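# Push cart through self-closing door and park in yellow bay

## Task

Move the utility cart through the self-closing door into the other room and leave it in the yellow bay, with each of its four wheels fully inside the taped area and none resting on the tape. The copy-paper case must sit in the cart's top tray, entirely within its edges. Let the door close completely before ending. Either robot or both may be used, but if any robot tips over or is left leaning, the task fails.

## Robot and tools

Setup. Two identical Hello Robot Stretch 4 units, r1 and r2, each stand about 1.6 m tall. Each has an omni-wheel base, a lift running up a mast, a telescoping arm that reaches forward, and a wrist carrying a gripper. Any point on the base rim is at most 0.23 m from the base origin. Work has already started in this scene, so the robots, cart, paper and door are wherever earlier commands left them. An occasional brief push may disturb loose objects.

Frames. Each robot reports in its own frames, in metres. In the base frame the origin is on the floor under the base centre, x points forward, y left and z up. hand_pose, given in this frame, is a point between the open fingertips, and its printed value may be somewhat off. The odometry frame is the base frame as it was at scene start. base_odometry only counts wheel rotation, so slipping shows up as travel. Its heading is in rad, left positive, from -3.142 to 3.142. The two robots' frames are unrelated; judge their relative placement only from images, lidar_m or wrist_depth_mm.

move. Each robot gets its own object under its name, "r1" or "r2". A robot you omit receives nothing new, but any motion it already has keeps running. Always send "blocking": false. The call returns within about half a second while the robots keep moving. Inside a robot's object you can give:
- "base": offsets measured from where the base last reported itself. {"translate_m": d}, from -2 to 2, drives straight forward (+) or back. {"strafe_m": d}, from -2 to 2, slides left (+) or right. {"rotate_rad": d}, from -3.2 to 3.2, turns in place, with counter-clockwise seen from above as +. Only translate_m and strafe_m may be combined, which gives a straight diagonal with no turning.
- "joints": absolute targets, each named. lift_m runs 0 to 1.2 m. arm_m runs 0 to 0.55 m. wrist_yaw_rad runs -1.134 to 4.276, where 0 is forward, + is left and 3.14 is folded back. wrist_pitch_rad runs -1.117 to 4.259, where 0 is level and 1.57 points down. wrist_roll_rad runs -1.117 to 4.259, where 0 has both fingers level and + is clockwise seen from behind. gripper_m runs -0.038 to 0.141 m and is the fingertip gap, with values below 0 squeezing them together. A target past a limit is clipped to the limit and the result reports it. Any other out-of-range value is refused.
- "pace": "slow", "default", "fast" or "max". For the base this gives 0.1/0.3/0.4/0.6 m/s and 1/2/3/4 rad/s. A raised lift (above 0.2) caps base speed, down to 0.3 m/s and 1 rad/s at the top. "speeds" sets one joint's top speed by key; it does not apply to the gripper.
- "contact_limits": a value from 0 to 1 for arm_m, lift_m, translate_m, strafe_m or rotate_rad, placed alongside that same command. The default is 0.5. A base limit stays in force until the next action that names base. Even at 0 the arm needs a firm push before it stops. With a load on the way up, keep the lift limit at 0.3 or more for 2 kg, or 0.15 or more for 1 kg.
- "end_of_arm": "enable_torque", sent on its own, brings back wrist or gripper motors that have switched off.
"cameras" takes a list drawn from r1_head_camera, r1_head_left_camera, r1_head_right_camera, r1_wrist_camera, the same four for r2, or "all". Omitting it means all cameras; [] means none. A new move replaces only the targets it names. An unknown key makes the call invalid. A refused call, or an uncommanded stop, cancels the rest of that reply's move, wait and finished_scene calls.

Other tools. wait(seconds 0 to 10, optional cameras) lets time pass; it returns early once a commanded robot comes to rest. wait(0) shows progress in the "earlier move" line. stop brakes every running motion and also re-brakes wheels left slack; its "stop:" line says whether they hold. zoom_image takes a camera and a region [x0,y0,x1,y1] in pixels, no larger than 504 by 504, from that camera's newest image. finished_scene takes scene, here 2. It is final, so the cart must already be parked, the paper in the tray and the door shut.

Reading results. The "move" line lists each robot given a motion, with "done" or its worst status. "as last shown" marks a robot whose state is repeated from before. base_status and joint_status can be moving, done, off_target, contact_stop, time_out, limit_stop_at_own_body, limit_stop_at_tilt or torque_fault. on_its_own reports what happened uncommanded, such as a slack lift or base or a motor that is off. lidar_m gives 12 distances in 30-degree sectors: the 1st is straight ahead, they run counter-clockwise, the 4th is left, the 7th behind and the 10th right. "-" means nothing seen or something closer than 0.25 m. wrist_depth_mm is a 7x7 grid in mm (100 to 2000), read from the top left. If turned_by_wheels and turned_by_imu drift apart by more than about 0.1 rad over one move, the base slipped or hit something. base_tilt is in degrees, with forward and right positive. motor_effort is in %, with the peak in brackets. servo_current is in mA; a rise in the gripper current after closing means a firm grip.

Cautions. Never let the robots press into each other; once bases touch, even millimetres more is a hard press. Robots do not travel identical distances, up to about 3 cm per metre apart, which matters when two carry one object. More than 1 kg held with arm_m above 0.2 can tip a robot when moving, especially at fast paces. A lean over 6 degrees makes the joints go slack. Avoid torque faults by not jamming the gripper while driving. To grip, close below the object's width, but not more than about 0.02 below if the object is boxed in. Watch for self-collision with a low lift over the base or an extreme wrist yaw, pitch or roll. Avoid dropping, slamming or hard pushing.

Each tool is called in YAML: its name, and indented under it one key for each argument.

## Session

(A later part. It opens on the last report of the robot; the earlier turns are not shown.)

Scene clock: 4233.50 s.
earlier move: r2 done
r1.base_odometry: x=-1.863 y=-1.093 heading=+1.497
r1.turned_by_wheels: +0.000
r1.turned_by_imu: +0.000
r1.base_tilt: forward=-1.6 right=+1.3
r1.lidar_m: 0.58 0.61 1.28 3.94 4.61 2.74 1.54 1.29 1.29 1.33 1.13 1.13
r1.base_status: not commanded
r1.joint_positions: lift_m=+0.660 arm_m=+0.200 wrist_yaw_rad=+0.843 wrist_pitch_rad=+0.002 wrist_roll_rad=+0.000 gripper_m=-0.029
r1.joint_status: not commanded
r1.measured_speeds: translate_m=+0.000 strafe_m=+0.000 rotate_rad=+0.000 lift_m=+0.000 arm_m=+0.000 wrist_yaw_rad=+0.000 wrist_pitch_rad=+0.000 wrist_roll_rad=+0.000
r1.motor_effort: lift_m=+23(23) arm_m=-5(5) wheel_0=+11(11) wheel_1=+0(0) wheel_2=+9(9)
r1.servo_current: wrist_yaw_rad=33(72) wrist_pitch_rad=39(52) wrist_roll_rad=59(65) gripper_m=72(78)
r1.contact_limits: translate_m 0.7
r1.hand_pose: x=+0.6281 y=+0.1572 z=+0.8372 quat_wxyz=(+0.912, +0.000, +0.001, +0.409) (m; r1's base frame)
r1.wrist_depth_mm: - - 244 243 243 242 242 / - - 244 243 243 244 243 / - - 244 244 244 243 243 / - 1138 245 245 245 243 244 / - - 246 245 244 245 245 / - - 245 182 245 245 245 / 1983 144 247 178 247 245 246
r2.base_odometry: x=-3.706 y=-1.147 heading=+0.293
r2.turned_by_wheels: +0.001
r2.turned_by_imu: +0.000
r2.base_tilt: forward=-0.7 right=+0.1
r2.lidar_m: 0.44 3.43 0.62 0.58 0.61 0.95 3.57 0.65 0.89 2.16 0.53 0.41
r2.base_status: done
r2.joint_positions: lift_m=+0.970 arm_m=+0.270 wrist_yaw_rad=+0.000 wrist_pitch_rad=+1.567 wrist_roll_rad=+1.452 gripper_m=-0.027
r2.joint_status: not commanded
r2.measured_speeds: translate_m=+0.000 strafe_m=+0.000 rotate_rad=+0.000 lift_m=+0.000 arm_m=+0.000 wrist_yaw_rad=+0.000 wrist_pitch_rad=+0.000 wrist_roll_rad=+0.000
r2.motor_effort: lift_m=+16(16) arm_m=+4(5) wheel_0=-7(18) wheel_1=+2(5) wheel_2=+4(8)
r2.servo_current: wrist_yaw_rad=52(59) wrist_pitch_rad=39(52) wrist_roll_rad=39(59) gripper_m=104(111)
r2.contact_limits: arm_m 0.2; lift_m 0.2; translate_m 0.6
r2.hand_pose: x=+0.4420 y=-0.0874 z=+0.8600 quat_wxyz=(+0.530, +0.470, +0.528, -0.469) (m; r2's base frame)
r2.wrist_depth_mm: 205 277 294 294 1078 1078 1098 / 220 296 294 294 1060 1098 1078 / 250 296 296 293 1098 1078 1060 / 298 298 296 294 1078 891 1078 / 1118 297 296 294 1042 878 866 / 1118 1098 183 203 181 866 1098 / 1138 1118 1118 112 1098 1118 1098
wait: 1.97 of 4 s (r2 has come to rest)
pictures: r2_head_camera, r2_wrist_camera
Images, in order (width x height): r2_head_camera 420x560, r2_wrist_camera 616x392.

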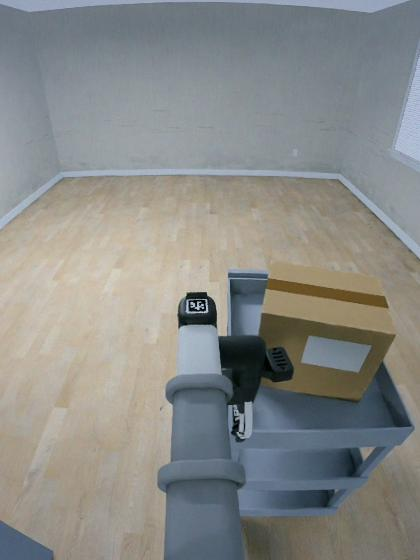

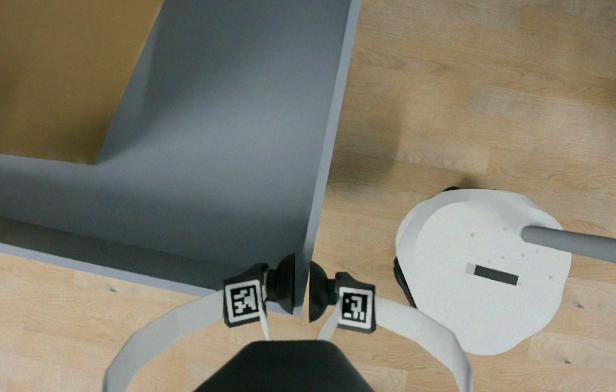

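move:
  blocking: false
  r2: {"base": {"translate_m": -0.07, "strafe_m": 0.07}, "pace": "slow", "contact_limits": {"translate_m": 0.6}}
  cameras: []

wait:
  seconds: 4
  cameras: ["r2_wrist_camera", "r1_head_left_camera"]

Scene clock: 4259.00 s.
move: r2 moving
r1.base_odometry: x=-1.863 y=-1.093 heading=+1.497
r1.turned_by_wheels: +0.000
r1.turned_by_imu: +0.000
r1.base_tilt: forward=-1.6 right=+1.3
r1.lidar_m: 0.58 0.60 1.25 3.91 4.62 2.80 1.52 1.29 1.30 1.38 1.13 1.12
r1.base_status: not commanded
r1.joint_positions: lift_m=+0.660 arm_m=+0.200 wrist_yaw_rad=+0.843 wrist_pitch_rad=+0.002 wrist_roll_rad=+0.000 gripper_m=-0.029
r1.joint_status: not commanded
r1.measured_speeds: translate_m=+0.000 strafe_m=+0.000 rotate_rad=+0.000 lift_m=+0.000 arm_m=+0.000 wrist_yaw_rad=+0.000 wrist_pitch_rad=+0.000 wrist_roll_rad=+0.000
r1.motor_effort: lift_m=+23(23) arm_m=-5(5) wheel_0=+11(11) wheel_1=+0(0) wheel_2=+9(9)
r1.servo_current: wrist_yaw_rad=39(65) wrist_pitch_rad=46(46) wrist_roll_rad=33(65) gripper_m=72(78)
r1.contact_limits: translate_m 0.7
r1.hand_pose: x=+0.6281 y=+0.1572 z=+0.8372 quat_wxyz=(+0.912, +0.000, +0.001, +0.409) (m; r1's base frame)
r1.wrist_depth_mm: - - 244 243 242 242 243 / - - 243 243 243 243 243 / - - 244 244 244 244 244 / - 1118 245 245 245 245 244 / - - 246 245 245 245 245 / - - 246 182 245 246 245 / 1921 144 247 179 247 245 246
r2.base_odometry: x=-3.718 y=-1.141 heading=+0.292
r2.turned_by_wheels: +0.000
r2.turned_by_imu: +0.000
r2.base_tilt: forward=-0.7 right=+0.1
r2.lidar_m: 0.42 3.41 0.60 0.57 0.60 0.94 3.59 0.63 0.86 2.17 0.56 0.44
r2.base_status: translate_m moving; strafe_m moving
r2.joint_positions: lift_m=+0.970 arm_m=+0.270 wrist_yaw_rad=+0.000 wrist_pitch_rad=+1.567 wrist_roll_rad=+1.452 gripper_m=-0.027
r2.joint_status: not commanded
r2.measured_speeds: translate_m=-0.037 strafe_m=+0.035 rotate_rad=-0.001 lift_m=+0.000 arm_m=+0.000 wrist_yaw_rad=+0.000 wrist_pitch_rad=+0.000 wrist_roll_rad=+0.000
r2.motor_effort: lift_m=+16(16) arm_m=+4(5) wheel_0=-15(18) wheel_1=+2(4) wheel_2=+8(9)
r2.servo_current: wrist_yaw_rad=65(65) wrist_pitch_rad=39(46) wrist_roll_rad=46(52) gripper_m=104(111)
r2.contact_limits: arm_m 0.2; lift_m 0.2; translate_m 0.6
r2.hand_pose: x=+0.4420 y=-0.0874 z=+0.8600 quat_wxyz=(+0.530, +0.470, +0.528, -0.469) (m; r2's base frame)
r2.wrist_depth_mm: 207 281 297 294 1118 1098 1078 / 224 297 296 293 1098 1098 1078 / 256 297 297 293 1098 1098 1098 / 300 300 296 296 1098 891 1078 / 1118 297 297 296 1118 878 878 / 1118 1098 184 201 181 878 878 / 1118 1118 1098 112 - 1078 1078
pictures: none
No camera images: "cameras" was empty.

Scene clock: 4260.73 s.
earlier move: r2 done
r1.base_odometry: x=-1.863 y=-1.093 heading=+1.497
r1.turned_by_wheels: +0.000
r1.turned_by_imu: +0.000
r1.base_tilt: forward=-1.6 right=+1.3
r1.lidar_m: 0.58 0.58 1.25 3.94 4.63 2.78 1.50 1.28 1.29 1.37 1.13 1.14
r1.base_status: not commanded
r1.joint_positions: lift_m=+0.660 arm_m=+0.200 wrist_yaw_rad=+0.843 wrist_pitch_rad=+0.002 wrist_roll_rad=+0.000 gripper_m=-0.029
r1.joint_status: not commanded
r1.measured_speeds: translate_m=+0.000 strafe_m=+0.000 rotate_rad=+0.000 lift_m=+0.000 arm_m=+0.000 wrist_yaw_rad=+0.000 wrist_pitch_rad=+0.000 wrist_roll_rad=+0.000
r1.motor_effort: lift_m=+23(23) arm_m=-5(5) wheel_0=+11(11) wheel_1=+0(0) wheel_2=+9(9)
r1.servo_current: wrist_yaw_rad=65(72) wrist_pitch_rad=46(46) wrist_roll_rad=46(65) gripper_m=65(78)
r1.contact_limits: translate_m 0.7
r1.hand_pose: x=+0.6281 y=+0.1572 z=+0.8372 quat_wxyz=(+0.912, +0.000, +0.001, +0.409) (m; r1's base frame)
r1.wrist_depth_mm: - - 242 242 242 242 242 / - - 244 243 244 242 243 / - - 245 243 243 244 244 / - - 245 244 244 245 244 / - - 245 245 245 245 245 / - - 246 182 246 245 245 / - 145 246 179 246 245 245
r2.base_odometry: x=-3.793 y=-1.101 heading=+0.293
r2.turned_by_wheels: +0.000
r2.turned_by_imu: +0.000
r2.base_tilt: forward=-0.7 right=+0.1
r2.lidar_m: 0.41 3.34 0.53 0.50 0.53 0.86 3.50 0.62 0.82 2.23 0.52 0.41
r2.base_status: done
r2.joint_positions: lift_m=+0.970 arm_m=+0.270 wrist_yaw_rad=+0.000 wrist_pitch_rad=+1.567 wrist_roll_rad=+1.452 gripper_m=-0.027
r2.joint_status: not commanded
r2.measured_speeds: translate_m=+0.000 strafe_m=+0.000 rotate_rad=+0.000 lift_m=+0.000 arm_m=+0.000 wrist_yaw_rad=+0.000 wrist_pitch_rad=+0.000 wrist_roll_rad=+0.000
r2.motor_effort: lift_m=+16(16) arm_m=+4(5) wheel_0=-10(20) wheel_1=+3(6) wheel_2=+3(9)
r2.servo_current: wrist_yaw_rad=46(65) wrist_pitch_rad=39(46) wrist_roll_rad=26(65) gripper_m=104(111)
r2.contact_limits: arm_m 0.2; lift_m 0.2; translate_m 0.6
r2.hand_pose: x=+0.4420 y=-0.0874 z=+0.8600 quat_wxyz=(+0.530, +0.470, +0.528, -0.469) (m; r2's base frame)
r2.wrist_depth_mm: 190 255 293 294 291 1078 1078 / 211 287 296 291 1098 1098 1078 / 298 297 296 294 1078 1098 1098 / 297 296 296 296 1098 904 1098 / 1118 1118 296 294 1078 866 866 / 1118 1098 185 207 180 866 1098 / 1098 1118 1098 112 1098 1098 1118
wait: 1.73 of 4 s (r2 has come to rest)
pictures: r1_head_left_camera, r2_wrist_camera
Images, in order (width x height): r1_head_left_camera 420x672, r2_wrist_camera 616x392.

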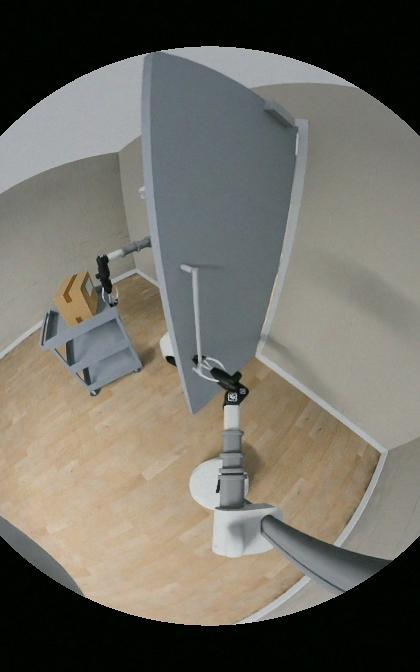

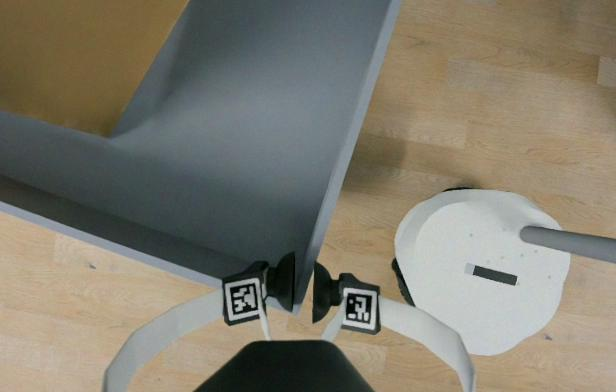

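move:
  blocking: false
  r2: {"base": {"translate_m": -0.045, "strafe_m": 0.075}, "pace": "slow", "contact_limits": {"translate_m": 0.6}}
  cameras: []

wait:
  seconds: 4
  cameras: ["r2_wrist_camera", "r2_head_camera", "r1_head_left_camera"]

Scene clock: 4363.97 s.
move: r2 moving
r1.base_odometry: x=-1.863 y=-1.093 heading=+1.497
r1.turned_by_wheels: +0.000
r1.turned_by_imu: +0.000
r1.base_tilt: forward=-1.6 right=+1.3
r1.lidar_m: 0.60 0.61 1.24 3.94 4.61 2.78 1.53 1.30 1.30 1.36 1.13 1.15
r1.base_status: not commanded
r1.joint_positions: lift_m=+0.660 arm_m=+0.200 wrist_yaw_rad=+0.843 wrist_pitch_rad=+0.002 wrist_roll_rad=+0.000 gripper_m=-0.029
r1.joint_status: not commanded
r1.measured_speeds: translate_m=+0.000 strafe_m=+0.000 rotate_rad=+0.000 lift_m=+0.000 arm_m=+0.000 wrist_yaw_rad=+0.000 wrist_pitch_rad=+0.000 wrist_roll_rad=+0.000
r1.motor_effort: lift_m=+23(23) arm_m=-5(5) wheel_0=+11(11) wheel_1=+0(0) wheel_2=+9(9)
r1.servo_current: wrist_yaw_rad=59(72) wrist_pitch_rad=39(46) wrist_roll_rad=46(59) gripper_m=65(78)
r1.contact_limits: translate_m 0.7
r1.hand_pose: x=+0.6281 y=+0.1572 z=+0.8372 quat_wxyz=(+0.912, +0.000, +0.001, +0.409) (m; r1's base frame)
r1.wrist_depth_mm: - - 244 243 243 242 243 / - - 244 243 243 243 243 / - - 244 245 243 243 243 / - 1281 246 245 244 244 243 / - - 245 244 245 244 244 / - - 246 182 246 245 245 / - 144 247 179 246 246 245
r2.base_odometry: x=-3.802 y=-1.092 heading=+0.292
r2.turned_by_wheels: -0.001
r2.turned_by_imu: -0.001
r2.base_tilt: forward=-0.7 right=+0.1
r2.lidar_m: 0.44 3.36 0.53 0.48 0.51 0.83 3.49 0.60 0.80 2.22 0.51 0.43
r2.base_status: translate_m moving; strafe_m moving
r2.joint_positions: lift_m=+0.970 arm_m=+0.270 wrist_yaw_rad=+0.000 wrist_pitch_rad=+1.567 wrist_roll_rad=+1.452 gripper_m=-0.027
r2.joint_status: not commanded
r2.measured_speeds: translate_m=-0.025 strafe_m=+0.041 rotate_rad=-0.002 lift_m=+0.000 arm_m=+0.000 wrist_yaw_rad=+0.000 wrist_pitch_rad=+0.000 wrist_roll_rad=+0.000
r2.motor_effort: lift_m=+16(16) arm_m=+4(4) wheel_0=-19(19) wheel_1=+3(5) wheel_2=+4(6)
r2.servo_current: wrist_yaw_rad=52(52) wrist_pitch_rad=46(46) wrist_roll_rad=46(65) gripper_m=104(117)
r2.contact_limits: arm_m 0.2; lift_m 0.2; translate_m 0.6
r2.hand_pose: x=+0.4420 y=-0.0874 z=+0.8600 quat_wxyz=(+0.530, +0.470, +0.528, -0.469) (m; r2's base frame)
r2.wrist_depth_mm: 198 260 297 294 1118 1118 1078 / 215 293 296 294 1098 1078 1078 / 300 297 296 296 1098 1078 1098 / 301 300 297 297 1098 904 1078 / 1118 1118 296 294 1078 866 878 / 1138 1118 183 209 181 866 1078 / 1138 1138 1098 112 1078 1098 1098
pictures: none
No camera images: "cameras" was empty.

Scene clock: 4365.60 s.
earlier move: r2 done
r1.base_odometry: x=-1.863 y=-1.093 heading=+1.497
r1.turned_by_wheels: +0.000
r1.turned_by_imu: +0.000
r1.base_tilt: forward=-1.6 right=+1.3
r1.lidar_m: 0.57 0.59 1.18 3.91 4.64 2.79 1.53 1.30 1.29 1.37 1.15 1.13
r1.base_status: not commanded
r1.joint_positions: lift_m=+0.660 arm_m=+0.200 wrist_yaw_rad=+0.843 wrist_pitch_rad=+0.002 wrist_roll_rad=+0.000 gripper_m=-0.029
r1.joint_status: not commanded
r1.measured_speeds: translate_m=+0.000 strafe_m=+0.000 rotate_rad=+0.000 lift_m=+0.000 arm_m=+0.000 wrist_yaw_rad=+0.000 wrist_pitch_rad=+0.000 wrist_roll_rad=+0.000
r1.motor_effort: lift_m=+23(23) arm_m=-5(5) wheel_0=+10(11) wheel_1=+0(0) wheel_2=+9(9)
r1.servo_current: wrist_yaw_rad=52(78) wrist_pitch_rad=52(52) wrist_roll_rad=46(65) gripper_m=78(78)
r1.contact_limits: translate_m 0.7
r1.hand_pose: x=+0.6281 y=+0.1572 z=+0.8372 quat_wxyz=(+0.912, +0.000, +0.001, +0.409) (m; r1's base frame)
r1.wrist_depth_mm: - - 243 243 242 242 242 / - - 244 244 243 242 243 / - - 246 244 244 243 243 / - - 246 245 244 244 243 / - - 245 245 246 245 245 / - - 246 183 245 245 246 / - 145 247 179 246 246 246
r2.base_odometry: x=-3.858 y=-1.042 heading=+0.292
r2.turned_by_wheels: +0.000
r2.turned_by_imu: +0.000
r2.base_tilt: forward=-0.7 right=+0.0
r2.lidar_m: 0.41 3.24 0.48 0.44 0.45 0.70 3.45 0.60 0.73 2.29 0.45 0.39
r2.base_status: done
r2.joint_positions: lift_m=+0.970 arm_m=+0.270 wrist_yaw_rad=-0.001 wrist_pitch_rad=+1.571 wrist_roll_rad=+1.452 gripper_m=-0.027
r2.joint_status: not commanded
r2.measured_speeds: translate_m=+0.000 strafe_m=+0.000 rotate_rad=+0.000 lift_m=+0.000 arm_m=+0.000 wrist_yaw_rad=+0.000 wrist_pitch_rad=+0.000 wrist_roll_rad=+0.000
r2.motor_effort: lift_m=+16(16) arm_m=+5(5) wheel_0=-9(25) wheel_1=+2(6) wheel_2=-1(6)
r2.servo_current: wrist_yaw_rad=46(59) wrist_pitch_rad=39(46) wrist_roll_rad=46(65) gripper_m=98(117)
r2.contact_limits: arm_m 0.2; lift_m 0.2; translate_m 0.6
r2.hand_pose: x=+0.4408 y=-0.0874 z=+0.8600 quat_wxyz=(+0.529, +0.470, +0.529, -0.470) (m; r2's base frame)
r2.wrist_depth_mm: 183 236 296 296 296 1098 1098 / 296 285 296 297 297 1078 1098 / 297 296 296 297 1098 1098 1098 / 1098 296 296 297 1098 904 1118 / 1098 1098 296 297 931 891 1098 / 1098 1098 185 206 181 891 1118 / 1118 1138 1098 112 1098 1098 1138
wait: 1.63 of 4 s (r2 has come to rest)
pictures: r1_head_left_camera, r2_head_camera, r2_wrist_camera
Images, in order (width x height): r1_head_left_camera 420x672, r2_head_camera 420x560, r2_wrist_camera 616x392.

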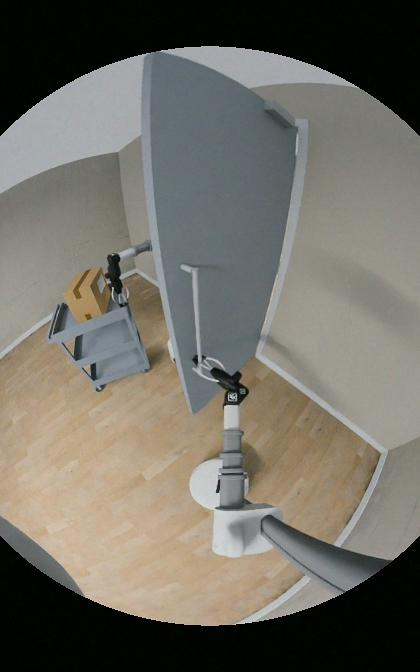

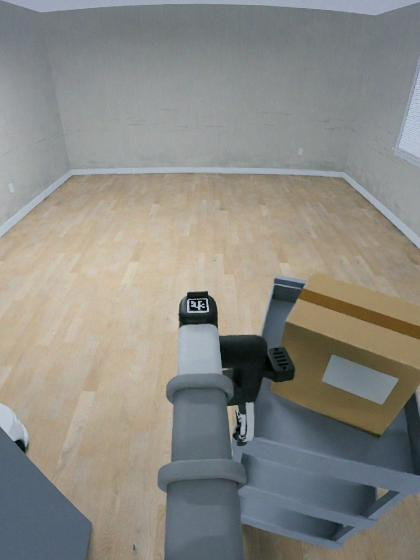

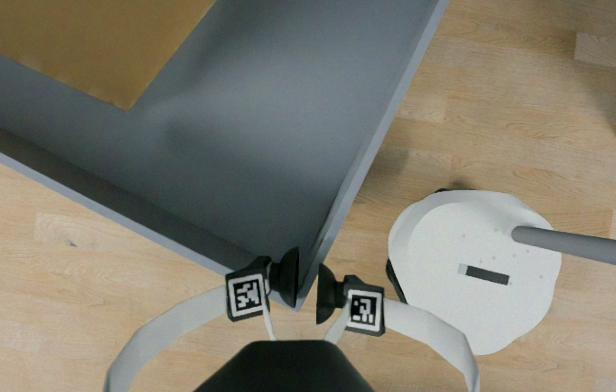

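move:
  blocking: false
  r2: {"joints": {"gripper_m": 0.07}}
  cameras: []

wait:
  seconds: 2
  cameras: ["r2_wrist_camera"]

Scene clock: 4413.97 s.
move: r2 moving
r1.base_odometry: x=-1.863 y=-1.093 heading=+1.497
r1.turned_by_wheels: +0.000
r1.turned_by_imu: +0.000
r1.base_tilt: forward=-1.6 right=+1.2
r1.lidar_m: 0.57 0.60 1.23 3.95 4.62 2.79 1.56 1.29 1.30 1.36 1.12 1.14
r1.base_status: not commanded
r1.joint_positions: lift_m=+0.660 arm_m=+0.200 wrist_yaw_rad=+0.843 wrist_pitch_rad=+0.002 wrist_roll_rad=+0.000 gripper_m=-0.029
r1.joint_status: not commanded
r1.measured_speeds: translate_m=+0.000 strafe_m=+0.000 rotate_rad=+0.000 lift_m=+0.000 arm_m=+0.000 wrist_yaw_rad=+0.000 wrist_pitch_rad=+0.000 wrist_roll_rad=+0.000
r1.motor_effort: lift_m=+23(23) arm_m=-5(5) wheel_0=+10(11) wheel_1=+0(0) wheel_2=+9(9)
r1.servo_current: wrist_yaw_rad=39(65) wrist_pitch_rad=46(46) wrist_roll_rad=39(52) gripper_m=78(78)
r1.contact_limits: translate_m 0.7
r1.hand_pose: x=+0.6281 y=+0.1572 z=+0.8372 quat_wxyz=(+0.912, +0.000, +0.001, +0.409) (m; r1's base frame)
r1.wrist_depth_mm: - - 243 244 243 243 242 / - - 244 243 243 243 242 / - - 245 244 244 244 243 / - - 244 244 245 244 243 / - - 246 245 246 245 244 / - - 247 182 246 245 245 / - 145 247 179 246 246 246
r2.base_odometry: x=-3.858 y=-1.042 heading=+0.292
r2.turned_by_wheels: +0.000
r2.turned_by_imu: +0.000
r2.base_tilt: forward=-0.7 right=+0.1
r2.lidar_m: 0.40 3.26 0.44 0.43 0.46 0.69 3.45 0.61 0.73 2.29 0.46 0.41
r2.base_status: not commanded
r2.joint_positions: lift_m=+0.970 arm_m=+0.270 wrist_yaw_rad=-0.001 wrist_pitch_rad=+1.571 wrist_roll_rad=+1.452 gripper_m=-0.001
r2.joint_status: gripper_m moving
r2.measured_speeds: translate_m=+0.000 strafe_m=+0.000 rotate_rad=+0.000 lift_m=+0.001 arm_m=+0.000 wrist_yaw_rad=+0.000 wrist_pitch_rad=+0.000 wrist_roll_rad=+0.000
r2.motor_effort: lift_m=+12(16) arm_m=+4(5) wheel_0=-10(10) wheel_1=+2(3) wheel_2=-1(1)
r2.servo_current: wrist_yaw_rad=46(52) wrist_pitch_rad=39(46) wrist_roll_rad=46(52) gripper_m=91(111)
r2.contact_limits: arm_m 0.2; lift_m 0.2; translate_m 0.6
r2.hand_pose: x=+0.4408 y=-0.0874 z=+0.8603 quat_wxyz=(+0.529, +0.470, +0.529, -0.470) (m; r2's base frame)
r2.wrist_depth_mm: 181 235 300 298 298 1118 1098 / 300 282 300 298 298 1098 1118 / 300 300 298 298 1118 1098 1118 / 1118 300 300 300 1118 891 1098 / 1118 1118 301 298 946 878 891 / 1118 1098 187 206 186 866 1098 / 1118 1118 1118 112 1118 1118 1098
pictures: none
No camera images: "cameras" was empty.

Scene clock: 4415.13 s.
earlier move: r2 done
r1.base_odometry: x=-1.863 y=-1.093 heading=+1.497
r1.turned_by_wheels: +0.000
r1.turned_by_imu: +0.000
r1.base_tilt: forward=-1.6 right=+1.3
r1.lidar_m: 0.57 0.59 1.18 3.92 4.61 2.78 1.53 1.30 1.30 1.35 1.13 1.15
r1.base_status: not commanded
r1.joint_positions: lift_m=+0.660 arm_m=+0.200 wrist_yaw_rad=+0.843 wrist_pitch_rad=+0.002 wrist_roll_rad=+0.000 gripper_m=-0.029
r1.joint_status: not commanded
r1.measured_speeds: translate_m=+0.000 strafe_m=+0.000 rotate_rad=+0.000 lift_m=+0.000 arm_m=+0.000 wrist_yaw_rad=+0.000 wrist_pitch_rad=+0.000 wrist_roll_rad=+0.000
r1.motor_effort: lift_m=+23(23) arm_m=-5(5) wheel_0=+10(11) wheel_1=+0(1) wheel_2=+9(9)
r1.servo_current: wrist_yaw_rad=59(65) wrist_pitch_rad=39(46) wrist_roll_rad=46(65) gripper_m=72(78)
r1.contact_limits: translate_m 0.7
r1.hand_pose: x=+0.6281 y=+0.1572 z=+0.8372 quat_wxyz=(+0.912, +0.000, +0.001, +0.409) (m; r1's base frame)
r1.wrist_depth_mm: - - 243 243 243 243 242 / - - 244 243 243 243 243 / - - 245 244 243 243 243 / - - 245 244 244 245 243 / - - 245 245 245 244 244 / - - 246 182 245 246 245 / - 145 247 179 246 246 245
r2.base_odometry: x=-3.858 y=-1.042 heading=+0.292
r2.turned_by_wheels: +0.000
r2.turned_by_imu: +0.000
r2.base_tilt: forward=-0.7 right=+0.1
r2.lidar_m: 0.43 3.27 0.43 0.44 0.45 0.74 3.45 0.61 0.72 2.30 0.44 0.41
r2.base_status: not commanded
r2.joint_positions: lift_m=+0.971 arm_m=+0.270 wrist_yaw_rad=-0.001 wrist_pitch_rad=+1.571 wrist_roll_rad=+1.452 gripper_m=+0.070
r2.joint_status: all done
r2.measured_speeds: translate_m=+0.000 strafe_m=+0.000 rotate_rad=+0.000 lift_m=+0.000 arm_m=+0.000 wrist_yaw_rad=+0.000 wrist_pitch_rad=+0.000 wrist_roll_rad=+0.000
r2.motor_effort: lift_m=+11(16) arm_m=+4(5) wheel_0=-10(10) wheel_1=+2(3) wheel_2=-1(2)
r2.servo_current: wrist_yaw_rad=52(59) wrist_pitch_rad=39(46) wrist_roll_rad=65(65) gripper_m=52(117)
r2.contact_limits: arm_m 0.2; lift_m 0.2; translate_m 0.6
r2.hand_pose: x=+0.4408 y=-0.0874 z=+0.8604 quat_wxyz=(+0.529, +0.470, +0.529, -0.470) (m; r2's base frame)
r2.wrist_depth_mm: 177 229 300 298 300 1078 1118 / 301 268 300 298 300 1078 1098 / 301 301 303 300 1078 1118 1118 / 1118 300 300 300 1098 891 1098 / 1118 1098 300 300 891 878 878 / 1138 1138 188 193 189 866 1098 / 1118 1118 - 112 1118 1118 1078
wait: 1.17 of 2 s (r2 has come to rest)
pictures: r2_wrist_camera
Images, in order (width x height): r2_wrist_camera 616x392.

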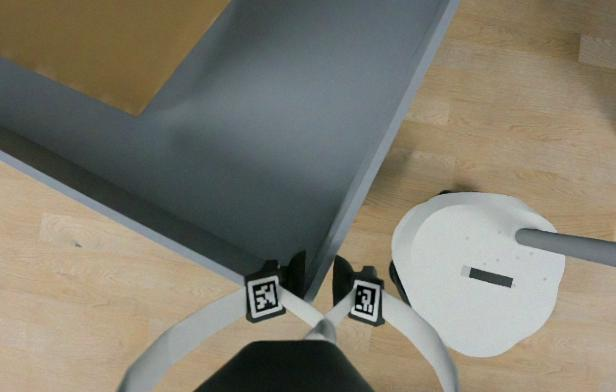

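move:
  blocking: false
  r2: {"joints": {"lift_m": 1.07}, "speeds": {"lift_m": 0.1}, "contact_limits": {"lift_m": 0.4}}
  cameras: []

wait:
  seconds: 3
  cameras: ["r2_wrist_camera"]

Scene clock: 4421.93 s.
move: r2 moving
r1.base_odometry: x=-1.863 y=-1.093 heading=+1.497
r1.turned_by_wheels: +0.000
r1.turned_by_imu: +0.000
r1.base_tilt: forward=-1.6 right=+1.2
r1.lidar_m: 0.57 0.59 1.23 3.95 4.63 2.78 1.53 1.28 1.30 1.37 1.15 1.15
r1.base_status: not commanded
r1.joint_positions: lift_m=+0.660 arm_m=+0.200 wrist_yaw_rad=+0.843 wrist_pitch_rad=+0.002 wrist_roll_rad=+0.000 gripper_m=-0.029
r1.joint_status: not commanded
r1.measured_speeds: translate_m=+0.000 strafe_m=+0.000 rotate_rad=+0.000 lift_m=+0.000 arm_m=+0.000 wrist_yaw_rad=+0.000 wrist_pitch_rad=+0.000 wrist_roll_rad=+0.000
r1.motor_effort: lift_m=+23(23) arm_m=-5(5) wheel_0=+11(11) wheel_1=+0(0) wheel_2=+9(9)
r1.servo_current: wrist_yaw_rad=39(65) wrist_pitch_rad=39(52) wrist_roll_rad=39(59) gripper_m=72(78)
r1.contact_limits: translate_m 0.7
r1.hand_pose: x=+0.6281 y=+0.1572 z=+0.8372 quat_wxyz=(+0.912, +0.000, +0.001, +0.409) (m; r1's base frame)
r1.wrist_depth_mm: - - 244 243 243 243 242 / - - 244 243 243 243 242 / - - 244 244 244 243 243 / - - 245 244 245 244 244 / - - 246 246 245 245 245 / - - 246 182 245 245 245 / - 145 247 179 247 245 246
r2.base_odometry: x=-3.858 y=-1.042 heading=+0.292
r2.turned_by_wheels: +0.000
r2.turned_by_imu: +0.001
r2.base_tilt: forward=-0.6 right=+0.0
r2.lidar_m: 0.43 3.27 0.46 0.44 0.46 0.70 3.43 0.62 0.72 2.29 0.46 0.39
r2.base_status: not commanded
r2.joint_positions: lift_m=+1.003 arm_m=+0.270 wrist_yaw_rad=-0.001 wrist_pitch_rad=+1.571 wrist_roll_rad=+1.452 gripper_m=+0.070
r2.joint_status: lift_m moving
r2.measured_speeds: translate_m=+0.000 strafe_m=+0.001 rotate_rad=-0.003 lift_m=+0.100 arm_m=+0.000 wrist_yaw_rad=+0.000 wrist_pitch_rad=+0.000 wrist_roll_rad=+0.000
r2.motor_effort: lift_m=+21(24) arm_m=+5(5) wheel_0=-4(10) wheel_1=+2(2) wheel_2=-2(2)
r2.servo_current: wrist_yaw_rad=59(59) wrist_pitch_rad=33(46) wrist_roll_rad=33(52) gripper_m=52(59)
r2.contact_limits: arm_m 0.2; lift_m 0.4; translate_m 0.6
r2.hand_pose: x=+0.4408 y=-0.0874 z=+0.8932 quat_wxyz=(+0.529, +0.470, +0.529, -0.470) (m; r2's base frame)
r2.wrist_depth_mm: 181 230 320 322 319 1118 1118 / 322 294 322 320 320 1118 1098 / 324 322 322 322 1138 1118 1138 / 1182 322 324 324 1138 917 1138 / 1138 1160 322 324 917 904 1098 / 1138 1138 192 1118 192 917 1138 / 1138 1138 1182 112 1118 1118 1118
pictures: none
No camera images: "cameras" was empty.

Scene clock: 4423.03 s.
earlier move: r2 done
r1.base_odometry: x=-1.863 y=-1.093 heading=+1.497
r1.turned_by_wheels: +0.000
r1.turned_by_imu: +0.000
r1.base_tilt: forward=-1.6 right=+1.2
r1.lidar_m: 0.60 0.59 1.21 3.94 4.64 2.80 1.55 1.28 1.28 1.38 1.16 1.13
r1.base_status: not commanded
r1.joint_positions: lift_m=+0.660 arm_m=+0.200 wrist_yaw_rad=+0.843 wrist_pitch_rad=+0.002 wrist_roll_rad=+0.000 gripper_m=-0.029
r1.joint_status: not commanded
r1.measured_speeds: translate_m=+0.000 strafe_m=+0.000 rotate_rad=+0.000 lift_m=+0.000 arm_m=+0.000 wrist_yaw_rad=+0.000 wrist_pitch_rad=+0.000 wrist_roll_rad=+0.000
r1.motor_effort: lift_m=+23(23) arm_m=-5(5) wheel_0=+11(11) wheel_1=+0(0) wheel_2=+9(9)
r1.servo_current: wrist_yaw_rad=52(72) wrist_pitch_rad=33(52) wrist_roll_rad=33(65) gripper_m=65(85)
r1.contact_limits: translate_m 0.7
r1.hand_pose: x=+0.6281 y=+0.1572 z=+0.8372 quat_wxyz=(+0.912, +0.000, +0.001, +0.409) (m; r1's base frame)
r1.wrist_depth_mm: - - 244 243 242 242 242 / - - 245 243 244 242 242 / - - 244 245 243 244 243 / - - 245 244 244 244 244 / - - 246 244 246 244 245 / - - 246 182 245 245 245 / - 145 246 179 247 246 245
r2.base_odometry: x=-3.858 y=-1.042 heading=+0.292
r2.turned_by_wheels: +0.000
r2.turned_by_imu: +0.000
r2.base_tilt: forward=-0.6 right=+0.1
r2.lidar_m: 0.41 3.27 0.45 0.43 0.45 0.73 3.46 0.62 0.73 2.28 0.45 0.40
r2.base_status: not commanded
r2.joint_positions: lift_m=+1.070 arm_m=+0.270 wrist_yaw_rad=-0.001 wrist_pitch_rad=+1.571 wrist_roll_rad=+1.452 gripper_m=+0.070
r2.joint_status: all done
r2.measured_speeds: translate_m=+0.000 strafe_m=+0.000 rotate_rad=+0.000 lift_m=+0.000 arm_m=+0.000 wrist_yaw_rad=+0.000 wrist_pitch_rad=+0.000 wrist_roll_rad=+0.000
r2.motor_effort: lift_m=+21(25) arm_m=+4(5) wheel_0=-2(10) wheel_1=+1(2) wheel_2=-2(2)
r2.servo_current: wrist_yaw_rad=46(59) wrist_pitch_rad=39(46) wrist_roll_rad=39(59) gripper_m=46(59)
r2.contact_limits: arm_m 0.2; lift_m 0.4; translate_m 0.6
r2.hand_pose: x=+0.4408 y=-0.0874 z=+0.9595 quat_wxyz=(+0.529, +0.470, +0.529, -0.470) (m; r2's base frame)
r2.wrist_depth_mm: 184 233 325 389 392 1182 1205 / 394 296 389 392 392 1229 1205 / 1205 392 397 389 1205 1182 1229 / 1205 1229 389 397 1182 1008 1205 / 1205 1205 1205 1229 976 976 1229 / 1229 1229 191 1229 190 976 1205 / 1205 1255 1229 112 1229 1205 1205
wait: 1.10 of 3 s (r2 has come to rest)
pictures: r2_wrist_camera
Images, in order (width x height): r2_wrist_camera 616x392.

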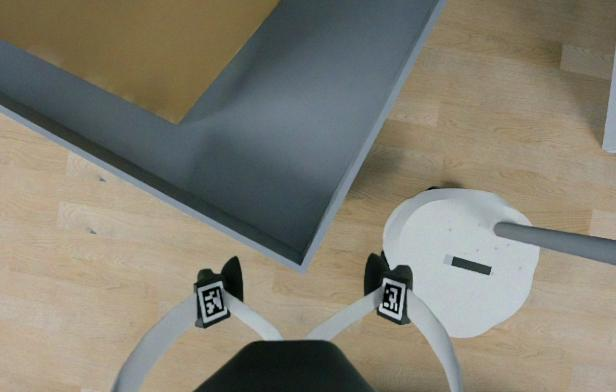

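move:
  blocking: false
  r2: {"base": {"rotate_rad": -0.144}, "joints": {"wrist_roll_rad": 1.763}, "pace": "slow", "speeds": {"wrist_roll_rad": 0.5}}
  cameras: []

wait:
  seconds: 3
  cameras: ["r2_wrist_camera"]

Scene clock: 4430.13 s.
move: r2 moving
r1.base_odometry: x=-1.863 y=-1.093 heading=+1.497
r1.turned_by_wheels: +0.000
r1.turned_by_imu: +0.000
r1.base_tilt: forward=-1.6 right=+1.3
r1.lidar_m: 0.58 0.58 1.22 3.94 4.62 2.79 1.54 1.26 1.28 1.37 1.16 1.15
r1.base_status: not commanded
r1.joint_positions: lift_m=+0.660 arm_m=+0.200 wrist_yaw_rad=+0.843 wrist_pitch_rad=+0.002 wrist_roll_rad=+0.000 gripper_m=-0.029
r1.joint_status: not commanded
r1.measured_speeds: translate_m=+0.000 strafe_m=+0.000 rotate_rad=+0.000 lift_m=+0.000 arm_m=+0.000 wrist_yaw_rad=+0.000 wrist_pitch_rad=+0.000 wrist_roll_rad=+0.000
r1.motor_effort: lift_m=+23(23) arm_m=-5(5) wheel_0=+11(11) wheel_1=+0(0) wheel_2=+9(9)
r1.servo_current: wrist_yaw_rad=46(59) wrist_pitch_rad=46(46) wrist_roll_rad=72(72) gripper_m=65(78)
r1.contact_limits: translate_m 0.7
r1.hand_pose: x=+0.6281 y=+0.1572 z=+0.8372 quat_wxyz=(+0.912, +0.000, +0.001, +0.409) (m; r1's base frame)
r1.wrist_depth_mm: - - 243 243 243 242 242 / - - 244 243 244 243 243 / - - 245 243 243 244 244 / - - 245 245 244 244 244 / - - 246 245 245 245 244 / - - 246 182 245 245 245 / - 145 247 179 245 246 245
r2.base_odometry: x=-3.858 y=-1.042 heading=+0.182
r2.turned_by_wheels: -0.110
r2.turned_by_imu: -0.107
r2.base_tilt: forward=-0.7 right=+0.0
r2.lidar_m: 0.39 3.65 0.47 0.41 0.45 0.59 3.43 0.60 0.64 1.56 0.46 0.40
r2.base_status: rotate_rad moving
r2.joint_positions: lift_m=+1.070 arm_m=+0.270 wrist_yaw_rad=-0.001 wrist_pitch_rad=+1.571 wrist_roll_rad=+1.657 gripper_m=+0.070
r2.joint_status: wrist_roll_rad moving
r2.measured_speeds: translate_m=+0.000 strafe_m=-0.002 rotate_rad=-0.269 lift_m=+0.000 arm_m=+0.000 wrist_yaw_rad=+0.000 wrist_pitch_rad=+0.000 wrist_roll_rad=+0.500
r2.motor_effort: lift_m=+21(21) arm_m=+5(5) wheel_0=+4(9) wheel_1=+5(10) wheel_2=+5(10)
r2.servo_current: wrist_yaw_rad=52(65) wrist_pitch_rad=39(46) wrist_roll_rad=39(78) gripper_m=52(59)
r2.contact_limits: arm_m 0.2; lift_m 0.4
r2.hand_pose: x=+0.4408 y=-0.0874 z=+0.9595 quat_wxyz=(+0.478, +0.521, +0.478, -0.521) (m; r2's base frame)
r2.wrist_depth_mm: 183 242 379 392 1182 1205 1182 / 194 274 394 392 1205 1205 1205 / 215 306 394 394 1182 1205 1205 / 240 377 394 397 1182 991 1182 / 394 397 394 392 991 991 1205 / 1205 1229 190 392 190 1008 1182 / 1160 1205 1205 112 1205 1205 -
pictures: none
No camera images: "cameras" was empty.

Scene clock: 4430.70 s.
earlier move: r2 done
r1.base_odometry: x=-1.863 y=-1.093 heading=+1.497
r1.turned_by_wheels: +0.000
r1.turned_by_imu: +0.000
r1.base_tilt: forward=-1.6 right=+1.2
r1.lidar_m: 0.57 0.60 1.21 3.92 4.64 2.73 1.54 1.29 1.28 1.39 1.13 1.13
r1.base_status: not commanded
r1.joint_positions: lift_m=+0.660 arm_m=+0.200 wrist_yaw_rad=+0.843 wrist_pitch_rad=+0.002 wrist_roll_rad=+0.000 gripper_m=-0.029
r1.joint_status: not commanded
r1.measured_speeds: translate_m=+0.000 strafe_m=+0.000 rotate_rad=+0.000 lift_m=+0.000 arm_m=+0.000 wrist_yaw_rad=+0.000 wrist_pitch_rad=+0.000 wrist_roll_rad=+0.000
r1.motor_effort: lift_m=+23(23) arm_m=-5(5) wheel_0=+11(11) wheel_1=+0(0) wheel_2=+9(9)
r1.servo_current: wrist_yaw_rad=39(72) wrist_pitch_rad=46(46) wrist_roll_rad=52(72) gripper_m=72(78)
r1.contact_limits: translate_m 0.7
r1.hand_pose: x=+0.6281 y=+0.1572 z=+0.8372 quat_wxyz=(+0.912, +0.000, +0.001, +0.409) (m; r1's base frame)
r1.wrist_depth_mm: - - 243 243 243 243 241 / - - 243 243 244 243 242 / - - 245 244 244 243 244 / - - 245 245 244 244 244 / - - 246 245 245 245 245 / - - 245 182 245 246 245 / - 145 247 179 246 246 245
r2.base_odometry: x=-3.858 y=-1.042 heading=+0.149
r2.turned_by_wheels: -0.033
r2.turned_by_imu: -0.032
r2.base_tilt: forward=-0.7 right=+0.1
r2.lidar_m: 0.40 3.75 0.48 0.43 0.44 0.57 3.43 0.63 0.60 1.43 0.50 0.40
r2.base_status: done
r2.joint_positions: lift_m=+1.070 arm_m=+0.270 wrist_yaw_rad=-0.001 wrist_pitch_rad=+1.571 wrist_roll_rad=+1.761 gripper_m=+0.070
r2.joint_status: all done
r2.measured_speeds: translate_m=+0.000 strafe_m=+0.000 rotate_rad=+0.000 lift_m=+0.000 arm_m=+0.000 wrist_yaw_rad=+0.000 wrist_pitch_rad=+0.000 wrist_roll_rad=+0.000
r2.motor_effort: lift_m=+21(21) arm_m=+4(5) wheel_0=+4(9) wheel_1=+3(10) wheel_2=+5(10)
r2.servo_current: wrist_yaw_rad=52(65) wrist_pitch_rad=39(46) wrist_roll_rad=52(78) gripper_m=52(59)
r2.contact_limits: arm_m 0.2; lift_m 0.4
r2.hand_pose: x=+0.4408 y=-0.0874 z=+0.9595 quat_wxyz=(+0.450, +0.545, +0.450, -0.545) (m; r2's base frame)
r2.wrist_depth_mm: 190 283 394 394 1160 1160 1205 / 202 283 392 394 1182 1205 1205 / 217 315 392 394 1205 1205 1182 / 229 336 394 394 1060 976 1205 / 236 397 394 394 991 976 1205 / 394 394 190 397 190 1182 1205 / 1229 1205 1205 112 1205 - -
wait: 0.57 of 3 s (r2 has come to rest)
pictures: r2_wrist_camera
Images, in order (width x height): r2_wrist_camera 616x392.

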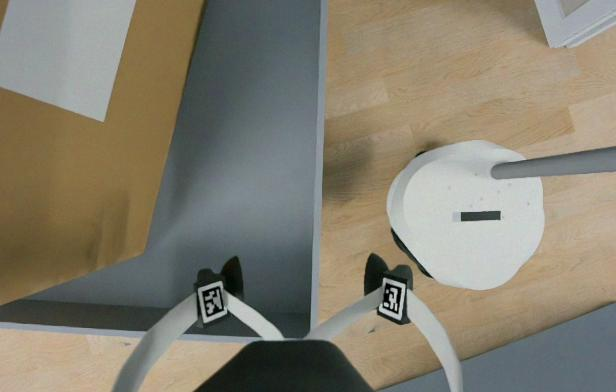

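move:
  blocking: false
  r2: {"base": {"translate_m": -0.035, "strafe_m": -0.12}, "pace": "slow"}
  cameras: []

wait:
  seconds: 4
  cameras: ["r2_wrist_camera", "r2_head_camera"]

Scene clock: 4442.23 s.
move: r2 moving
r1.base_odometry: x=-1.863 y=-1.093 heading=+1.497
r1.turned_by_wheels: +0.000
r1.turned_by_imu: +0.000
r1.base_tilt: forward=-1.5 right=+1.3
r1.lidar_m: 0.56 0.62 1.20 3.92 4.65 2.77 1.56 1.28 1.31 1.37 1.12 1.14
r1.base_status: not commanded
r1.joint_positions: lift_m=+0.660 arm_m=+0.200 wrist_yaw_rad=+0.843 wrist_pitch_rad=+0.002 wrist_roll_rad=+0.000 gripper_m=-0.029
r1.joint_status: not commanded
r1.measured_speeds: translate_m=+0.000 strafe_m=+0.000 rotate_rad=+0.000 lift_m=+0.000 arm_m=+0.000 wrist_yaw_rad=+0.000 wrist_pitch_rad=+0.000 wrist_roll_rad=+0.000
r1.motor_effort: lift_m=+23(23) arm_m=-5(5) wheel_0=+11(11) wheel_1=+0(0) wheel_2=+9(9)
r1.servo_current: wrist_yaw_rad=46(52) wrist_pitch_rad=46(46) wrist_roll_rad=33(65) gripper_m=72(72)
r1.contact_limits: translate_m 0.7
r1.hand_pose: x=+0.6281 y=+0.1572 z=+0.8372 quat_wxyz=(+0.912, +0.000, +0.001, +0.409) (m; r1's base frame)
r1.wrist_depth_mm: - - 243 243 243 243 242 / - - 244 244 244 243 242 / - - 245 244 243 244 243 / - - 245 245 245 244 244 / - - 246 244 245 245 244 / - - 247 182 245 245 245 / - 145 246 179 246 245 246
r2.base_odometry: x=-3.859 y=-1.055 heading=+0.150
r2.turned_by_wheels: +0.000
r2.turned_by_imu: +0.001
r2.base_tilt: forward=-0.6 right=+0.1
r2.lidar_m: 0.41 3.78 0.50 0.44 0.43 0.60 3.42 0.61 0.61 1.40 0.47 0.40
r2.base_status: translate_m moving; strafe_m moving
r2.joint_positions: lift_m=+1.070 arm_m=+0.270 wrist_yaw_rad=-0.001 wrist_pitch_rad=+1.571 wrist_roll_rad=+1.761 gripper_m=+0.070
r2.joint_status: not commanded
r2.measured_speeds: translate_m=-0.013 strafe_m=-0.047 rotate_rad=-0.001 lift_m=+0.000 arm_m=+0.000 wrist_yaw_rad=+0.000 wrist_pitch_rad=+0.000 wrist_roll_rad=+0.000
r2.motor_effort: lift_m=+21(21) arm_m=+4(5) wheel_0=+7(11) wheel_1=-7(8) wheel_2=+6(7)
r2.servo_current: wrist_yaw_rad=59(59) wrist_pitch_rad=39(39) wrist_roll_rad=39(52) gripper_m=52(59)
r2.contact_limits: arm_m 0.2; lift_m 0.4
r2.hand_pose: x=+0.4408 y=-0.0874 z=+0.9595 quat_wxyz=(+0.450, +0.545, +0.450, -0.545) (m; r2's base frame)
r2.wrist_depth_mm: 188 272 397 392 1205 1205 1255 / 194 286 394 394 1229 1205 1205 / 211 307 394 392 1205 1205 1205 / 223 330 394 394 1078 991 1182 / 235 370 394 394 991 976 1229 / 251 392 190 394 189 1182 1182 / 1205 1205 - 112 1205 - -
pictures: none
No camera images: "cameras" was empty.

Scene clock: 4444.23 s.
earlier move: r2 done
r1.base_odometry: x=-1.863 y=-1.093 heading=+1.497
r1.turned_by_wheels: +0.000
r1.turned_by_imu: +0.000
r1.base_tilt: forward=-1.6 right=+1.3
r1.lidar_m: 0.59 0.60 1.20 3.88 4.61 2.80 1.53 1.28 1.30 1.36 1.13 1.12
r1.base_status: not commanded
r1.joint_positions: lift_m=+0.660 arm_m=+0.200 wrist_yaw_rad=+0.843 wrist_pitch_rad=+0.002 wrist_roll_rad=+0.000 gripper_m=-0.029
r1.joint_status: not commanded
r1.measured_speeds: translate_m=+0.000 strafe_m=+0.000 rotate_rad=+0.000 lift_m=+0.000 arm_m=+0.000 wrist_yaw_rad=+0.000 wrist_pitch_rad=+0.000 wrist_roll_rad=+0.000
r1.motor_effort: lift_m=+23(23) arm_m=-5(5) wheel_0=+11(11) wheel_1=+0(0) wheel_2=+9(9)
r1.servo_current: wrist_yaw_rad=52(85) wrist_pitch_rad=39(46) wrist_roll_rad=52(65) gripper_m=78(78)
r1.contact_limits: translate_m 0.7
r1.hand_pose: x=+0.6281 y=+0.1572 z=+0.8372 quat_wxyz=(+0.912, +0.000, +0.001, +0.409) (m; r1's base frame)
r1.wrist_depth_mm: - - 243 243 243 242 241 / - - 244 243 243 243 243 / - - 244 244 244 244 244 / - - 245 244 244 244 244 / - - 246 245 246 244 245 / - - 246 182 245 245 245 / - 145 246 179 246 246 246
r2.base_odometry: x=-3.874 y=-1.166 heading=+0.150
r2.turned_by_wheels: +0.000
r2.turned_by_imu: +0.000
r2.base_tilt: forward=-0.7 right=+0.1
r2.lidar_m: 0.39 3.94 0.63 0.54 0.57 0.79 3.38 0.50 0.58 1.29 2.23 0.40
r2.base_status: done
r2.joint_positions: lift_m=+1.070 arm_m=+0.270 wrist_yaw_rad=-0.001 wrist_pitch_rad=+1.571 wrist_roll_rad=+1.761 gripper_m=+0.070
r2.joint_status: not commanded
r2.measured_speeds: translate_m=+0.000 strafe_m=+0.000 rotate_rad=+0.000 lift_m=+0.000 arm_m=+0.000 wrist_yaw_rad=+0.000 wrist_pitch_rad=+0.000 wrist_roll_rad=+0.000
r2.motor_effort: lift_m=+21(21) arm_m=+4(5) wheel_0=+3(11) wheel_1=-4(9) wheel_2=+6(8)
r2.servo_current: wrist_yaw_rad=46(59) wrist_pitch_rad=39(46) wrist_roll_rad=52(59) gripper_m=52(59)
r2.contact_limits: arm_m 0.2; lift_m 0.4
r2.hand_pose: x=+0.4408 y=-0.0874 z=+0.9595 quat_wxyz=(+0.450, +0.545, +0.450, -0.545) (m; r2's base frame)
r2.wrist_depth_mm: 168 229 394 392 1205 1182 1138 / 182 251 394 392 1205 1205 1205 / 186 276 392 397 1182 1205 1205 / 204 298 397 394 1042 991 1182 / 212 320 397 397 976 991 1229 / 222 338 192 394 190 1205 1205 / 237 298 394 112 1205 1205 1205
wait: 2.00 of 4 s (r2 has come to rest)
pictures: r2_head_camera, r2_wrist_camera
Images, in order (width x height): r2_head_camera 420x560, r2_wrist_camera 616x392.

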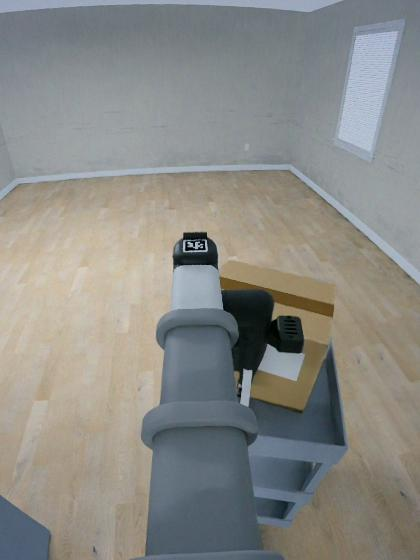

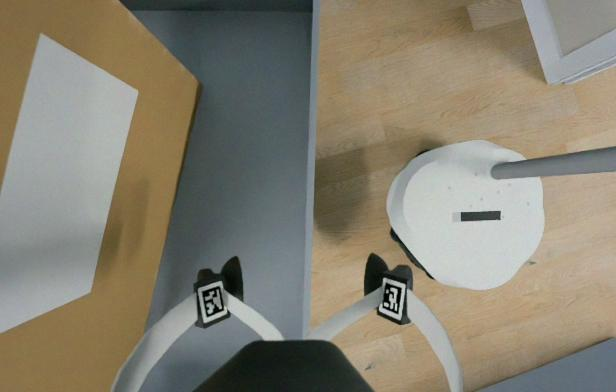

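move:
  blocking: false
  r2: {"joints": {"lift_m": 0.964}, "speeds": {"lift_m": 0.1}, "contact_limits": {"lift_m": 0.2}}
  cameras: []

wait:
  seconds: 3
  cameras: ["r2_wrist_camera"]

Scene clock: 4469.67 s.
move: r2 moving
r1.base_odometry: x=-1.863 y=-1.093 heading=+1.497
r1.turned_by_wheels: +0.000
r1.turned_by_imu: +0.000
r1.base_tilt: forward=-1.6 right=+1.2
r1.lidar_m: 0.60 0.60 1.18 3.93 4.61 2.78 1.53 1.28 1.29 1.33 1.13 1.14
r1.base_status: not commanded
r1.joint_positions: lift_m=+0.660 arm_m=+0.200 wrist_yaw_rad=+0.843 wrist_pitch_rad=+0.002 wrist_roll_rad=+0.000 gripper_m=-0.029
r1.joint_status: not commanded
r1.measured_speeds: translate_m=+0.000 strafe_m=+0.000 rotate_rad=+0.000 lift_m=+0.000 arm_m=+0.000 wrist_yaw_rad=+0.000 wrist_pitch_rad=+0.000 wrist_roll_rad=+0.000
r1.motor_effort: lift_m=+23(23) arm_m=-5(5) wheel_0=+11(11) wheel_1=+0(0) wheel_2=+9(9)
r1.servo_current: wrist_yaw_rad=39(65) wrist_pitch_rad=46(46) wrist_roll_rad=46(59) gripper_m=65(72)
r1.contact_limits: translate_m 0.7
r1.hand_pose: x=+0.6281 y=+0.1572 z=+0.8372 quat_wxyz=(+0.912, +0.000, +0.001, +0.409) (m; r1's base frame)
r1.wrist_depth_mm: - - 243 243 243 242 242 / - - 244 243 243 242 243 / - - 245 245 244 243 243 / - - 245 244 245 244 244 / - - 245 245 245 245 244 / - - 246 182 245 246 246 / - 145 247 178 247 245 246
r2.base_odometry: x=-3.874 y=-1.166 heading=+0.150
r2.turned_by_wheels: +0.000
r2.turned_by_imu: +0.000
r2.base_tilt: forward=-0.6 right=+0.1
r2.lidar_m: 0.41 3.93 0.61 0.54 0.54 0.79 3.38 0.51 0.56 1.32 2.22 0.41
r2.base_status: not commanded
r2.joint_positions: lift_m=+1.037 arm_m=+0.270 wrist_yaw_rad=-0.001 wrist_pitch_rad=+1.571 wrist_roll_rad=+1.761 gripper_m=+0.070
r2.joint_status: lift_m moving
r2.measured_speeds: translate_m=+0.000 strafe_m=+0.000 rotate_rad=+0.000 lift_m=-0.100 arm_m=+0.000 wrist_yaw_rad=+0.000 wrist_pitch_rad=+0.000 wrist_roll_rad=+0.000
r2.motor_effort: lift_m=+12(20) arm_m=+4(5) wheel_0=+3(4) wheel_1=-4(5) wheel_2=+6(6)
r2.servo_current: wrist_yaw_rad=39(59) wrist_pitch_rad=39(46) wrist_roll_rad=46(59) gripper_m=52(59)
r2.contact_limits: arm_m 0.2; lift_m 0.2
r2.hand_pose: x=+0.4408 y=-0.0874 z=+0.9264 quat_wxyz=(+0.450, +0.545, +0.450, -0.545) (m; r2's base frame)
r2.wrist_depth_mm: 168 227 366 366 1182 1160 1098 / 176 252 364 366 1160 1160 1182 / 186 272 364 364 1160 1160 1160 / 204 294 364 362 1060 946 1182 / 208 317 364 366 1008 960 1138 / 221 330 193 370 190 1160 1160 / 238 300 366 112 1182 1182 1182
pictures: none
No camera images: "cameras" was empty.

Scene clock: 4470.83 s.
earlier move: r2 done
r1.base_odometry: x=-1.863 y=-1.093 heading=+1.497
r1.turned_by_wheels: +0.000
r1.turned_by_imu: +0.000
r1.base_tilt: forward=-1.6 right=+1.3
r1.lidar_m: 0.54 0.58 1.21 3.94 4.63 2.81 1.54 1.28 1.28 1.37 1.14 1.14
r1.base_status: not commanded
r1.joint_positions: lift_m=+0.660 arm_m=+0.200 wrist_yaw_rad=+0.843 wrist_pitch_rad=+0.002 wrist_roll_rad=+0.000 gripper_m=-0.029
r1.joint_status: not commanded
r1.measured_speeds: translate_m=+0.000 strafe_m=+0.000 rotate_rad=+0.000 lift_m=+0.000 arm_m=+0.000 wrist_yaw_rad=+0.000 wrist_pitch_rad=+0.000 wrist_roll_rad=+0.000
r1.motor_effort: lift_m=+23(23) arm_m=-5(5) wheel_0=+11(11) wheel_1=+0(0) wheel_2=+9(9)
r1.servo_current: wrist_yaw_rad=59(72) wrist_pitch_rad=39(59) wrist_roll_rad=59(65) gripper_m=72(78)
r1.contact_limits: translate_m 0.7
r1.hand_pose: x=+0.6281 y=+0.1572 z=+0.8372 quat_wxyz=(+0.912, +0.000, +0.001, +0.409) (m; r1's base frame)
r1.wrist_depth_mm: - - 243 244 243 243 242 / - - 244 244 243 243 243 / - - 245 244 244 244 243 / - - 245 245 244 244 244 / - - 246 245 245 244 245 / - - 246 183 246 245 245 / - 145 246 179 246 246 245
r2.base_odometry: x=-3.874 y=-1.166 heading=+0.150
r2.turned_by_wheels: +0.000
r2.turned_by_imu: +0.000
r2.base_tilt: forward=-0.6 right=+0.1
r2.lidar_m: 0.42 3.94 0.59 0.55 0.55 0.77 3.39 0.51 0.58 1.32 2.23 0.41
r2.base_status: not commanded
r2.joint_positions: lift_m=+0.964 arm_m=+0.270 wrist_yaw_rad=-0.001 wrist_pitch_rad=+1.571 wrist_roll_rad=+1.761 gripper_m=+0.070
r2.joint_status: all done
r2.measured_speeds: translate_m=+0.000 strafe_m=+0.000 rotate_rad=+0.000 lift_m=+0.000 arm_m=+0.000 wrist_yaw_rad=+0.000 wrist_pitch_rad=+0.000 wrist_roll_rad=+0.000
r2.motor_effort: lift_m=+14(20) arm_m=+4(5) wheel_0=+4(4) wheel_1=-4(5) wheel_2=+6(6)
r2.servo_current: wrist_yaw_rad=52(59) wrist_pitch_rad=46(46) wrist_roll_rad=52(59) gripper_m=46(59)
r2.contact_limits: arm_m 0.2; lift_m 0.2
r2.hand_pose: x=+0.4408 y=-0.0874 z=+0.8541 quat_wxyz=(+0.450, +0.545, +0.450, -0.545) (m; r2's base frame)
r2.wrist_depth_mm: 168 235 287 287 1078 1078 1078 / 180 249 287 287 1118 1078 1060 / 189 273 287 287 1078 1098 1098 / 197 289 289 287 1098 878 891 / 209 289 287 290 960 866 1098 / 222 290 194 290 190 1098 1078 / 236 289 289 112 1118 1078 1098
wait: 1.17 of 3 s (r2 has come to rest)
pictures: r2_wrist_camera
Images, in order (width x height): r2_wrist_camera 616x392.

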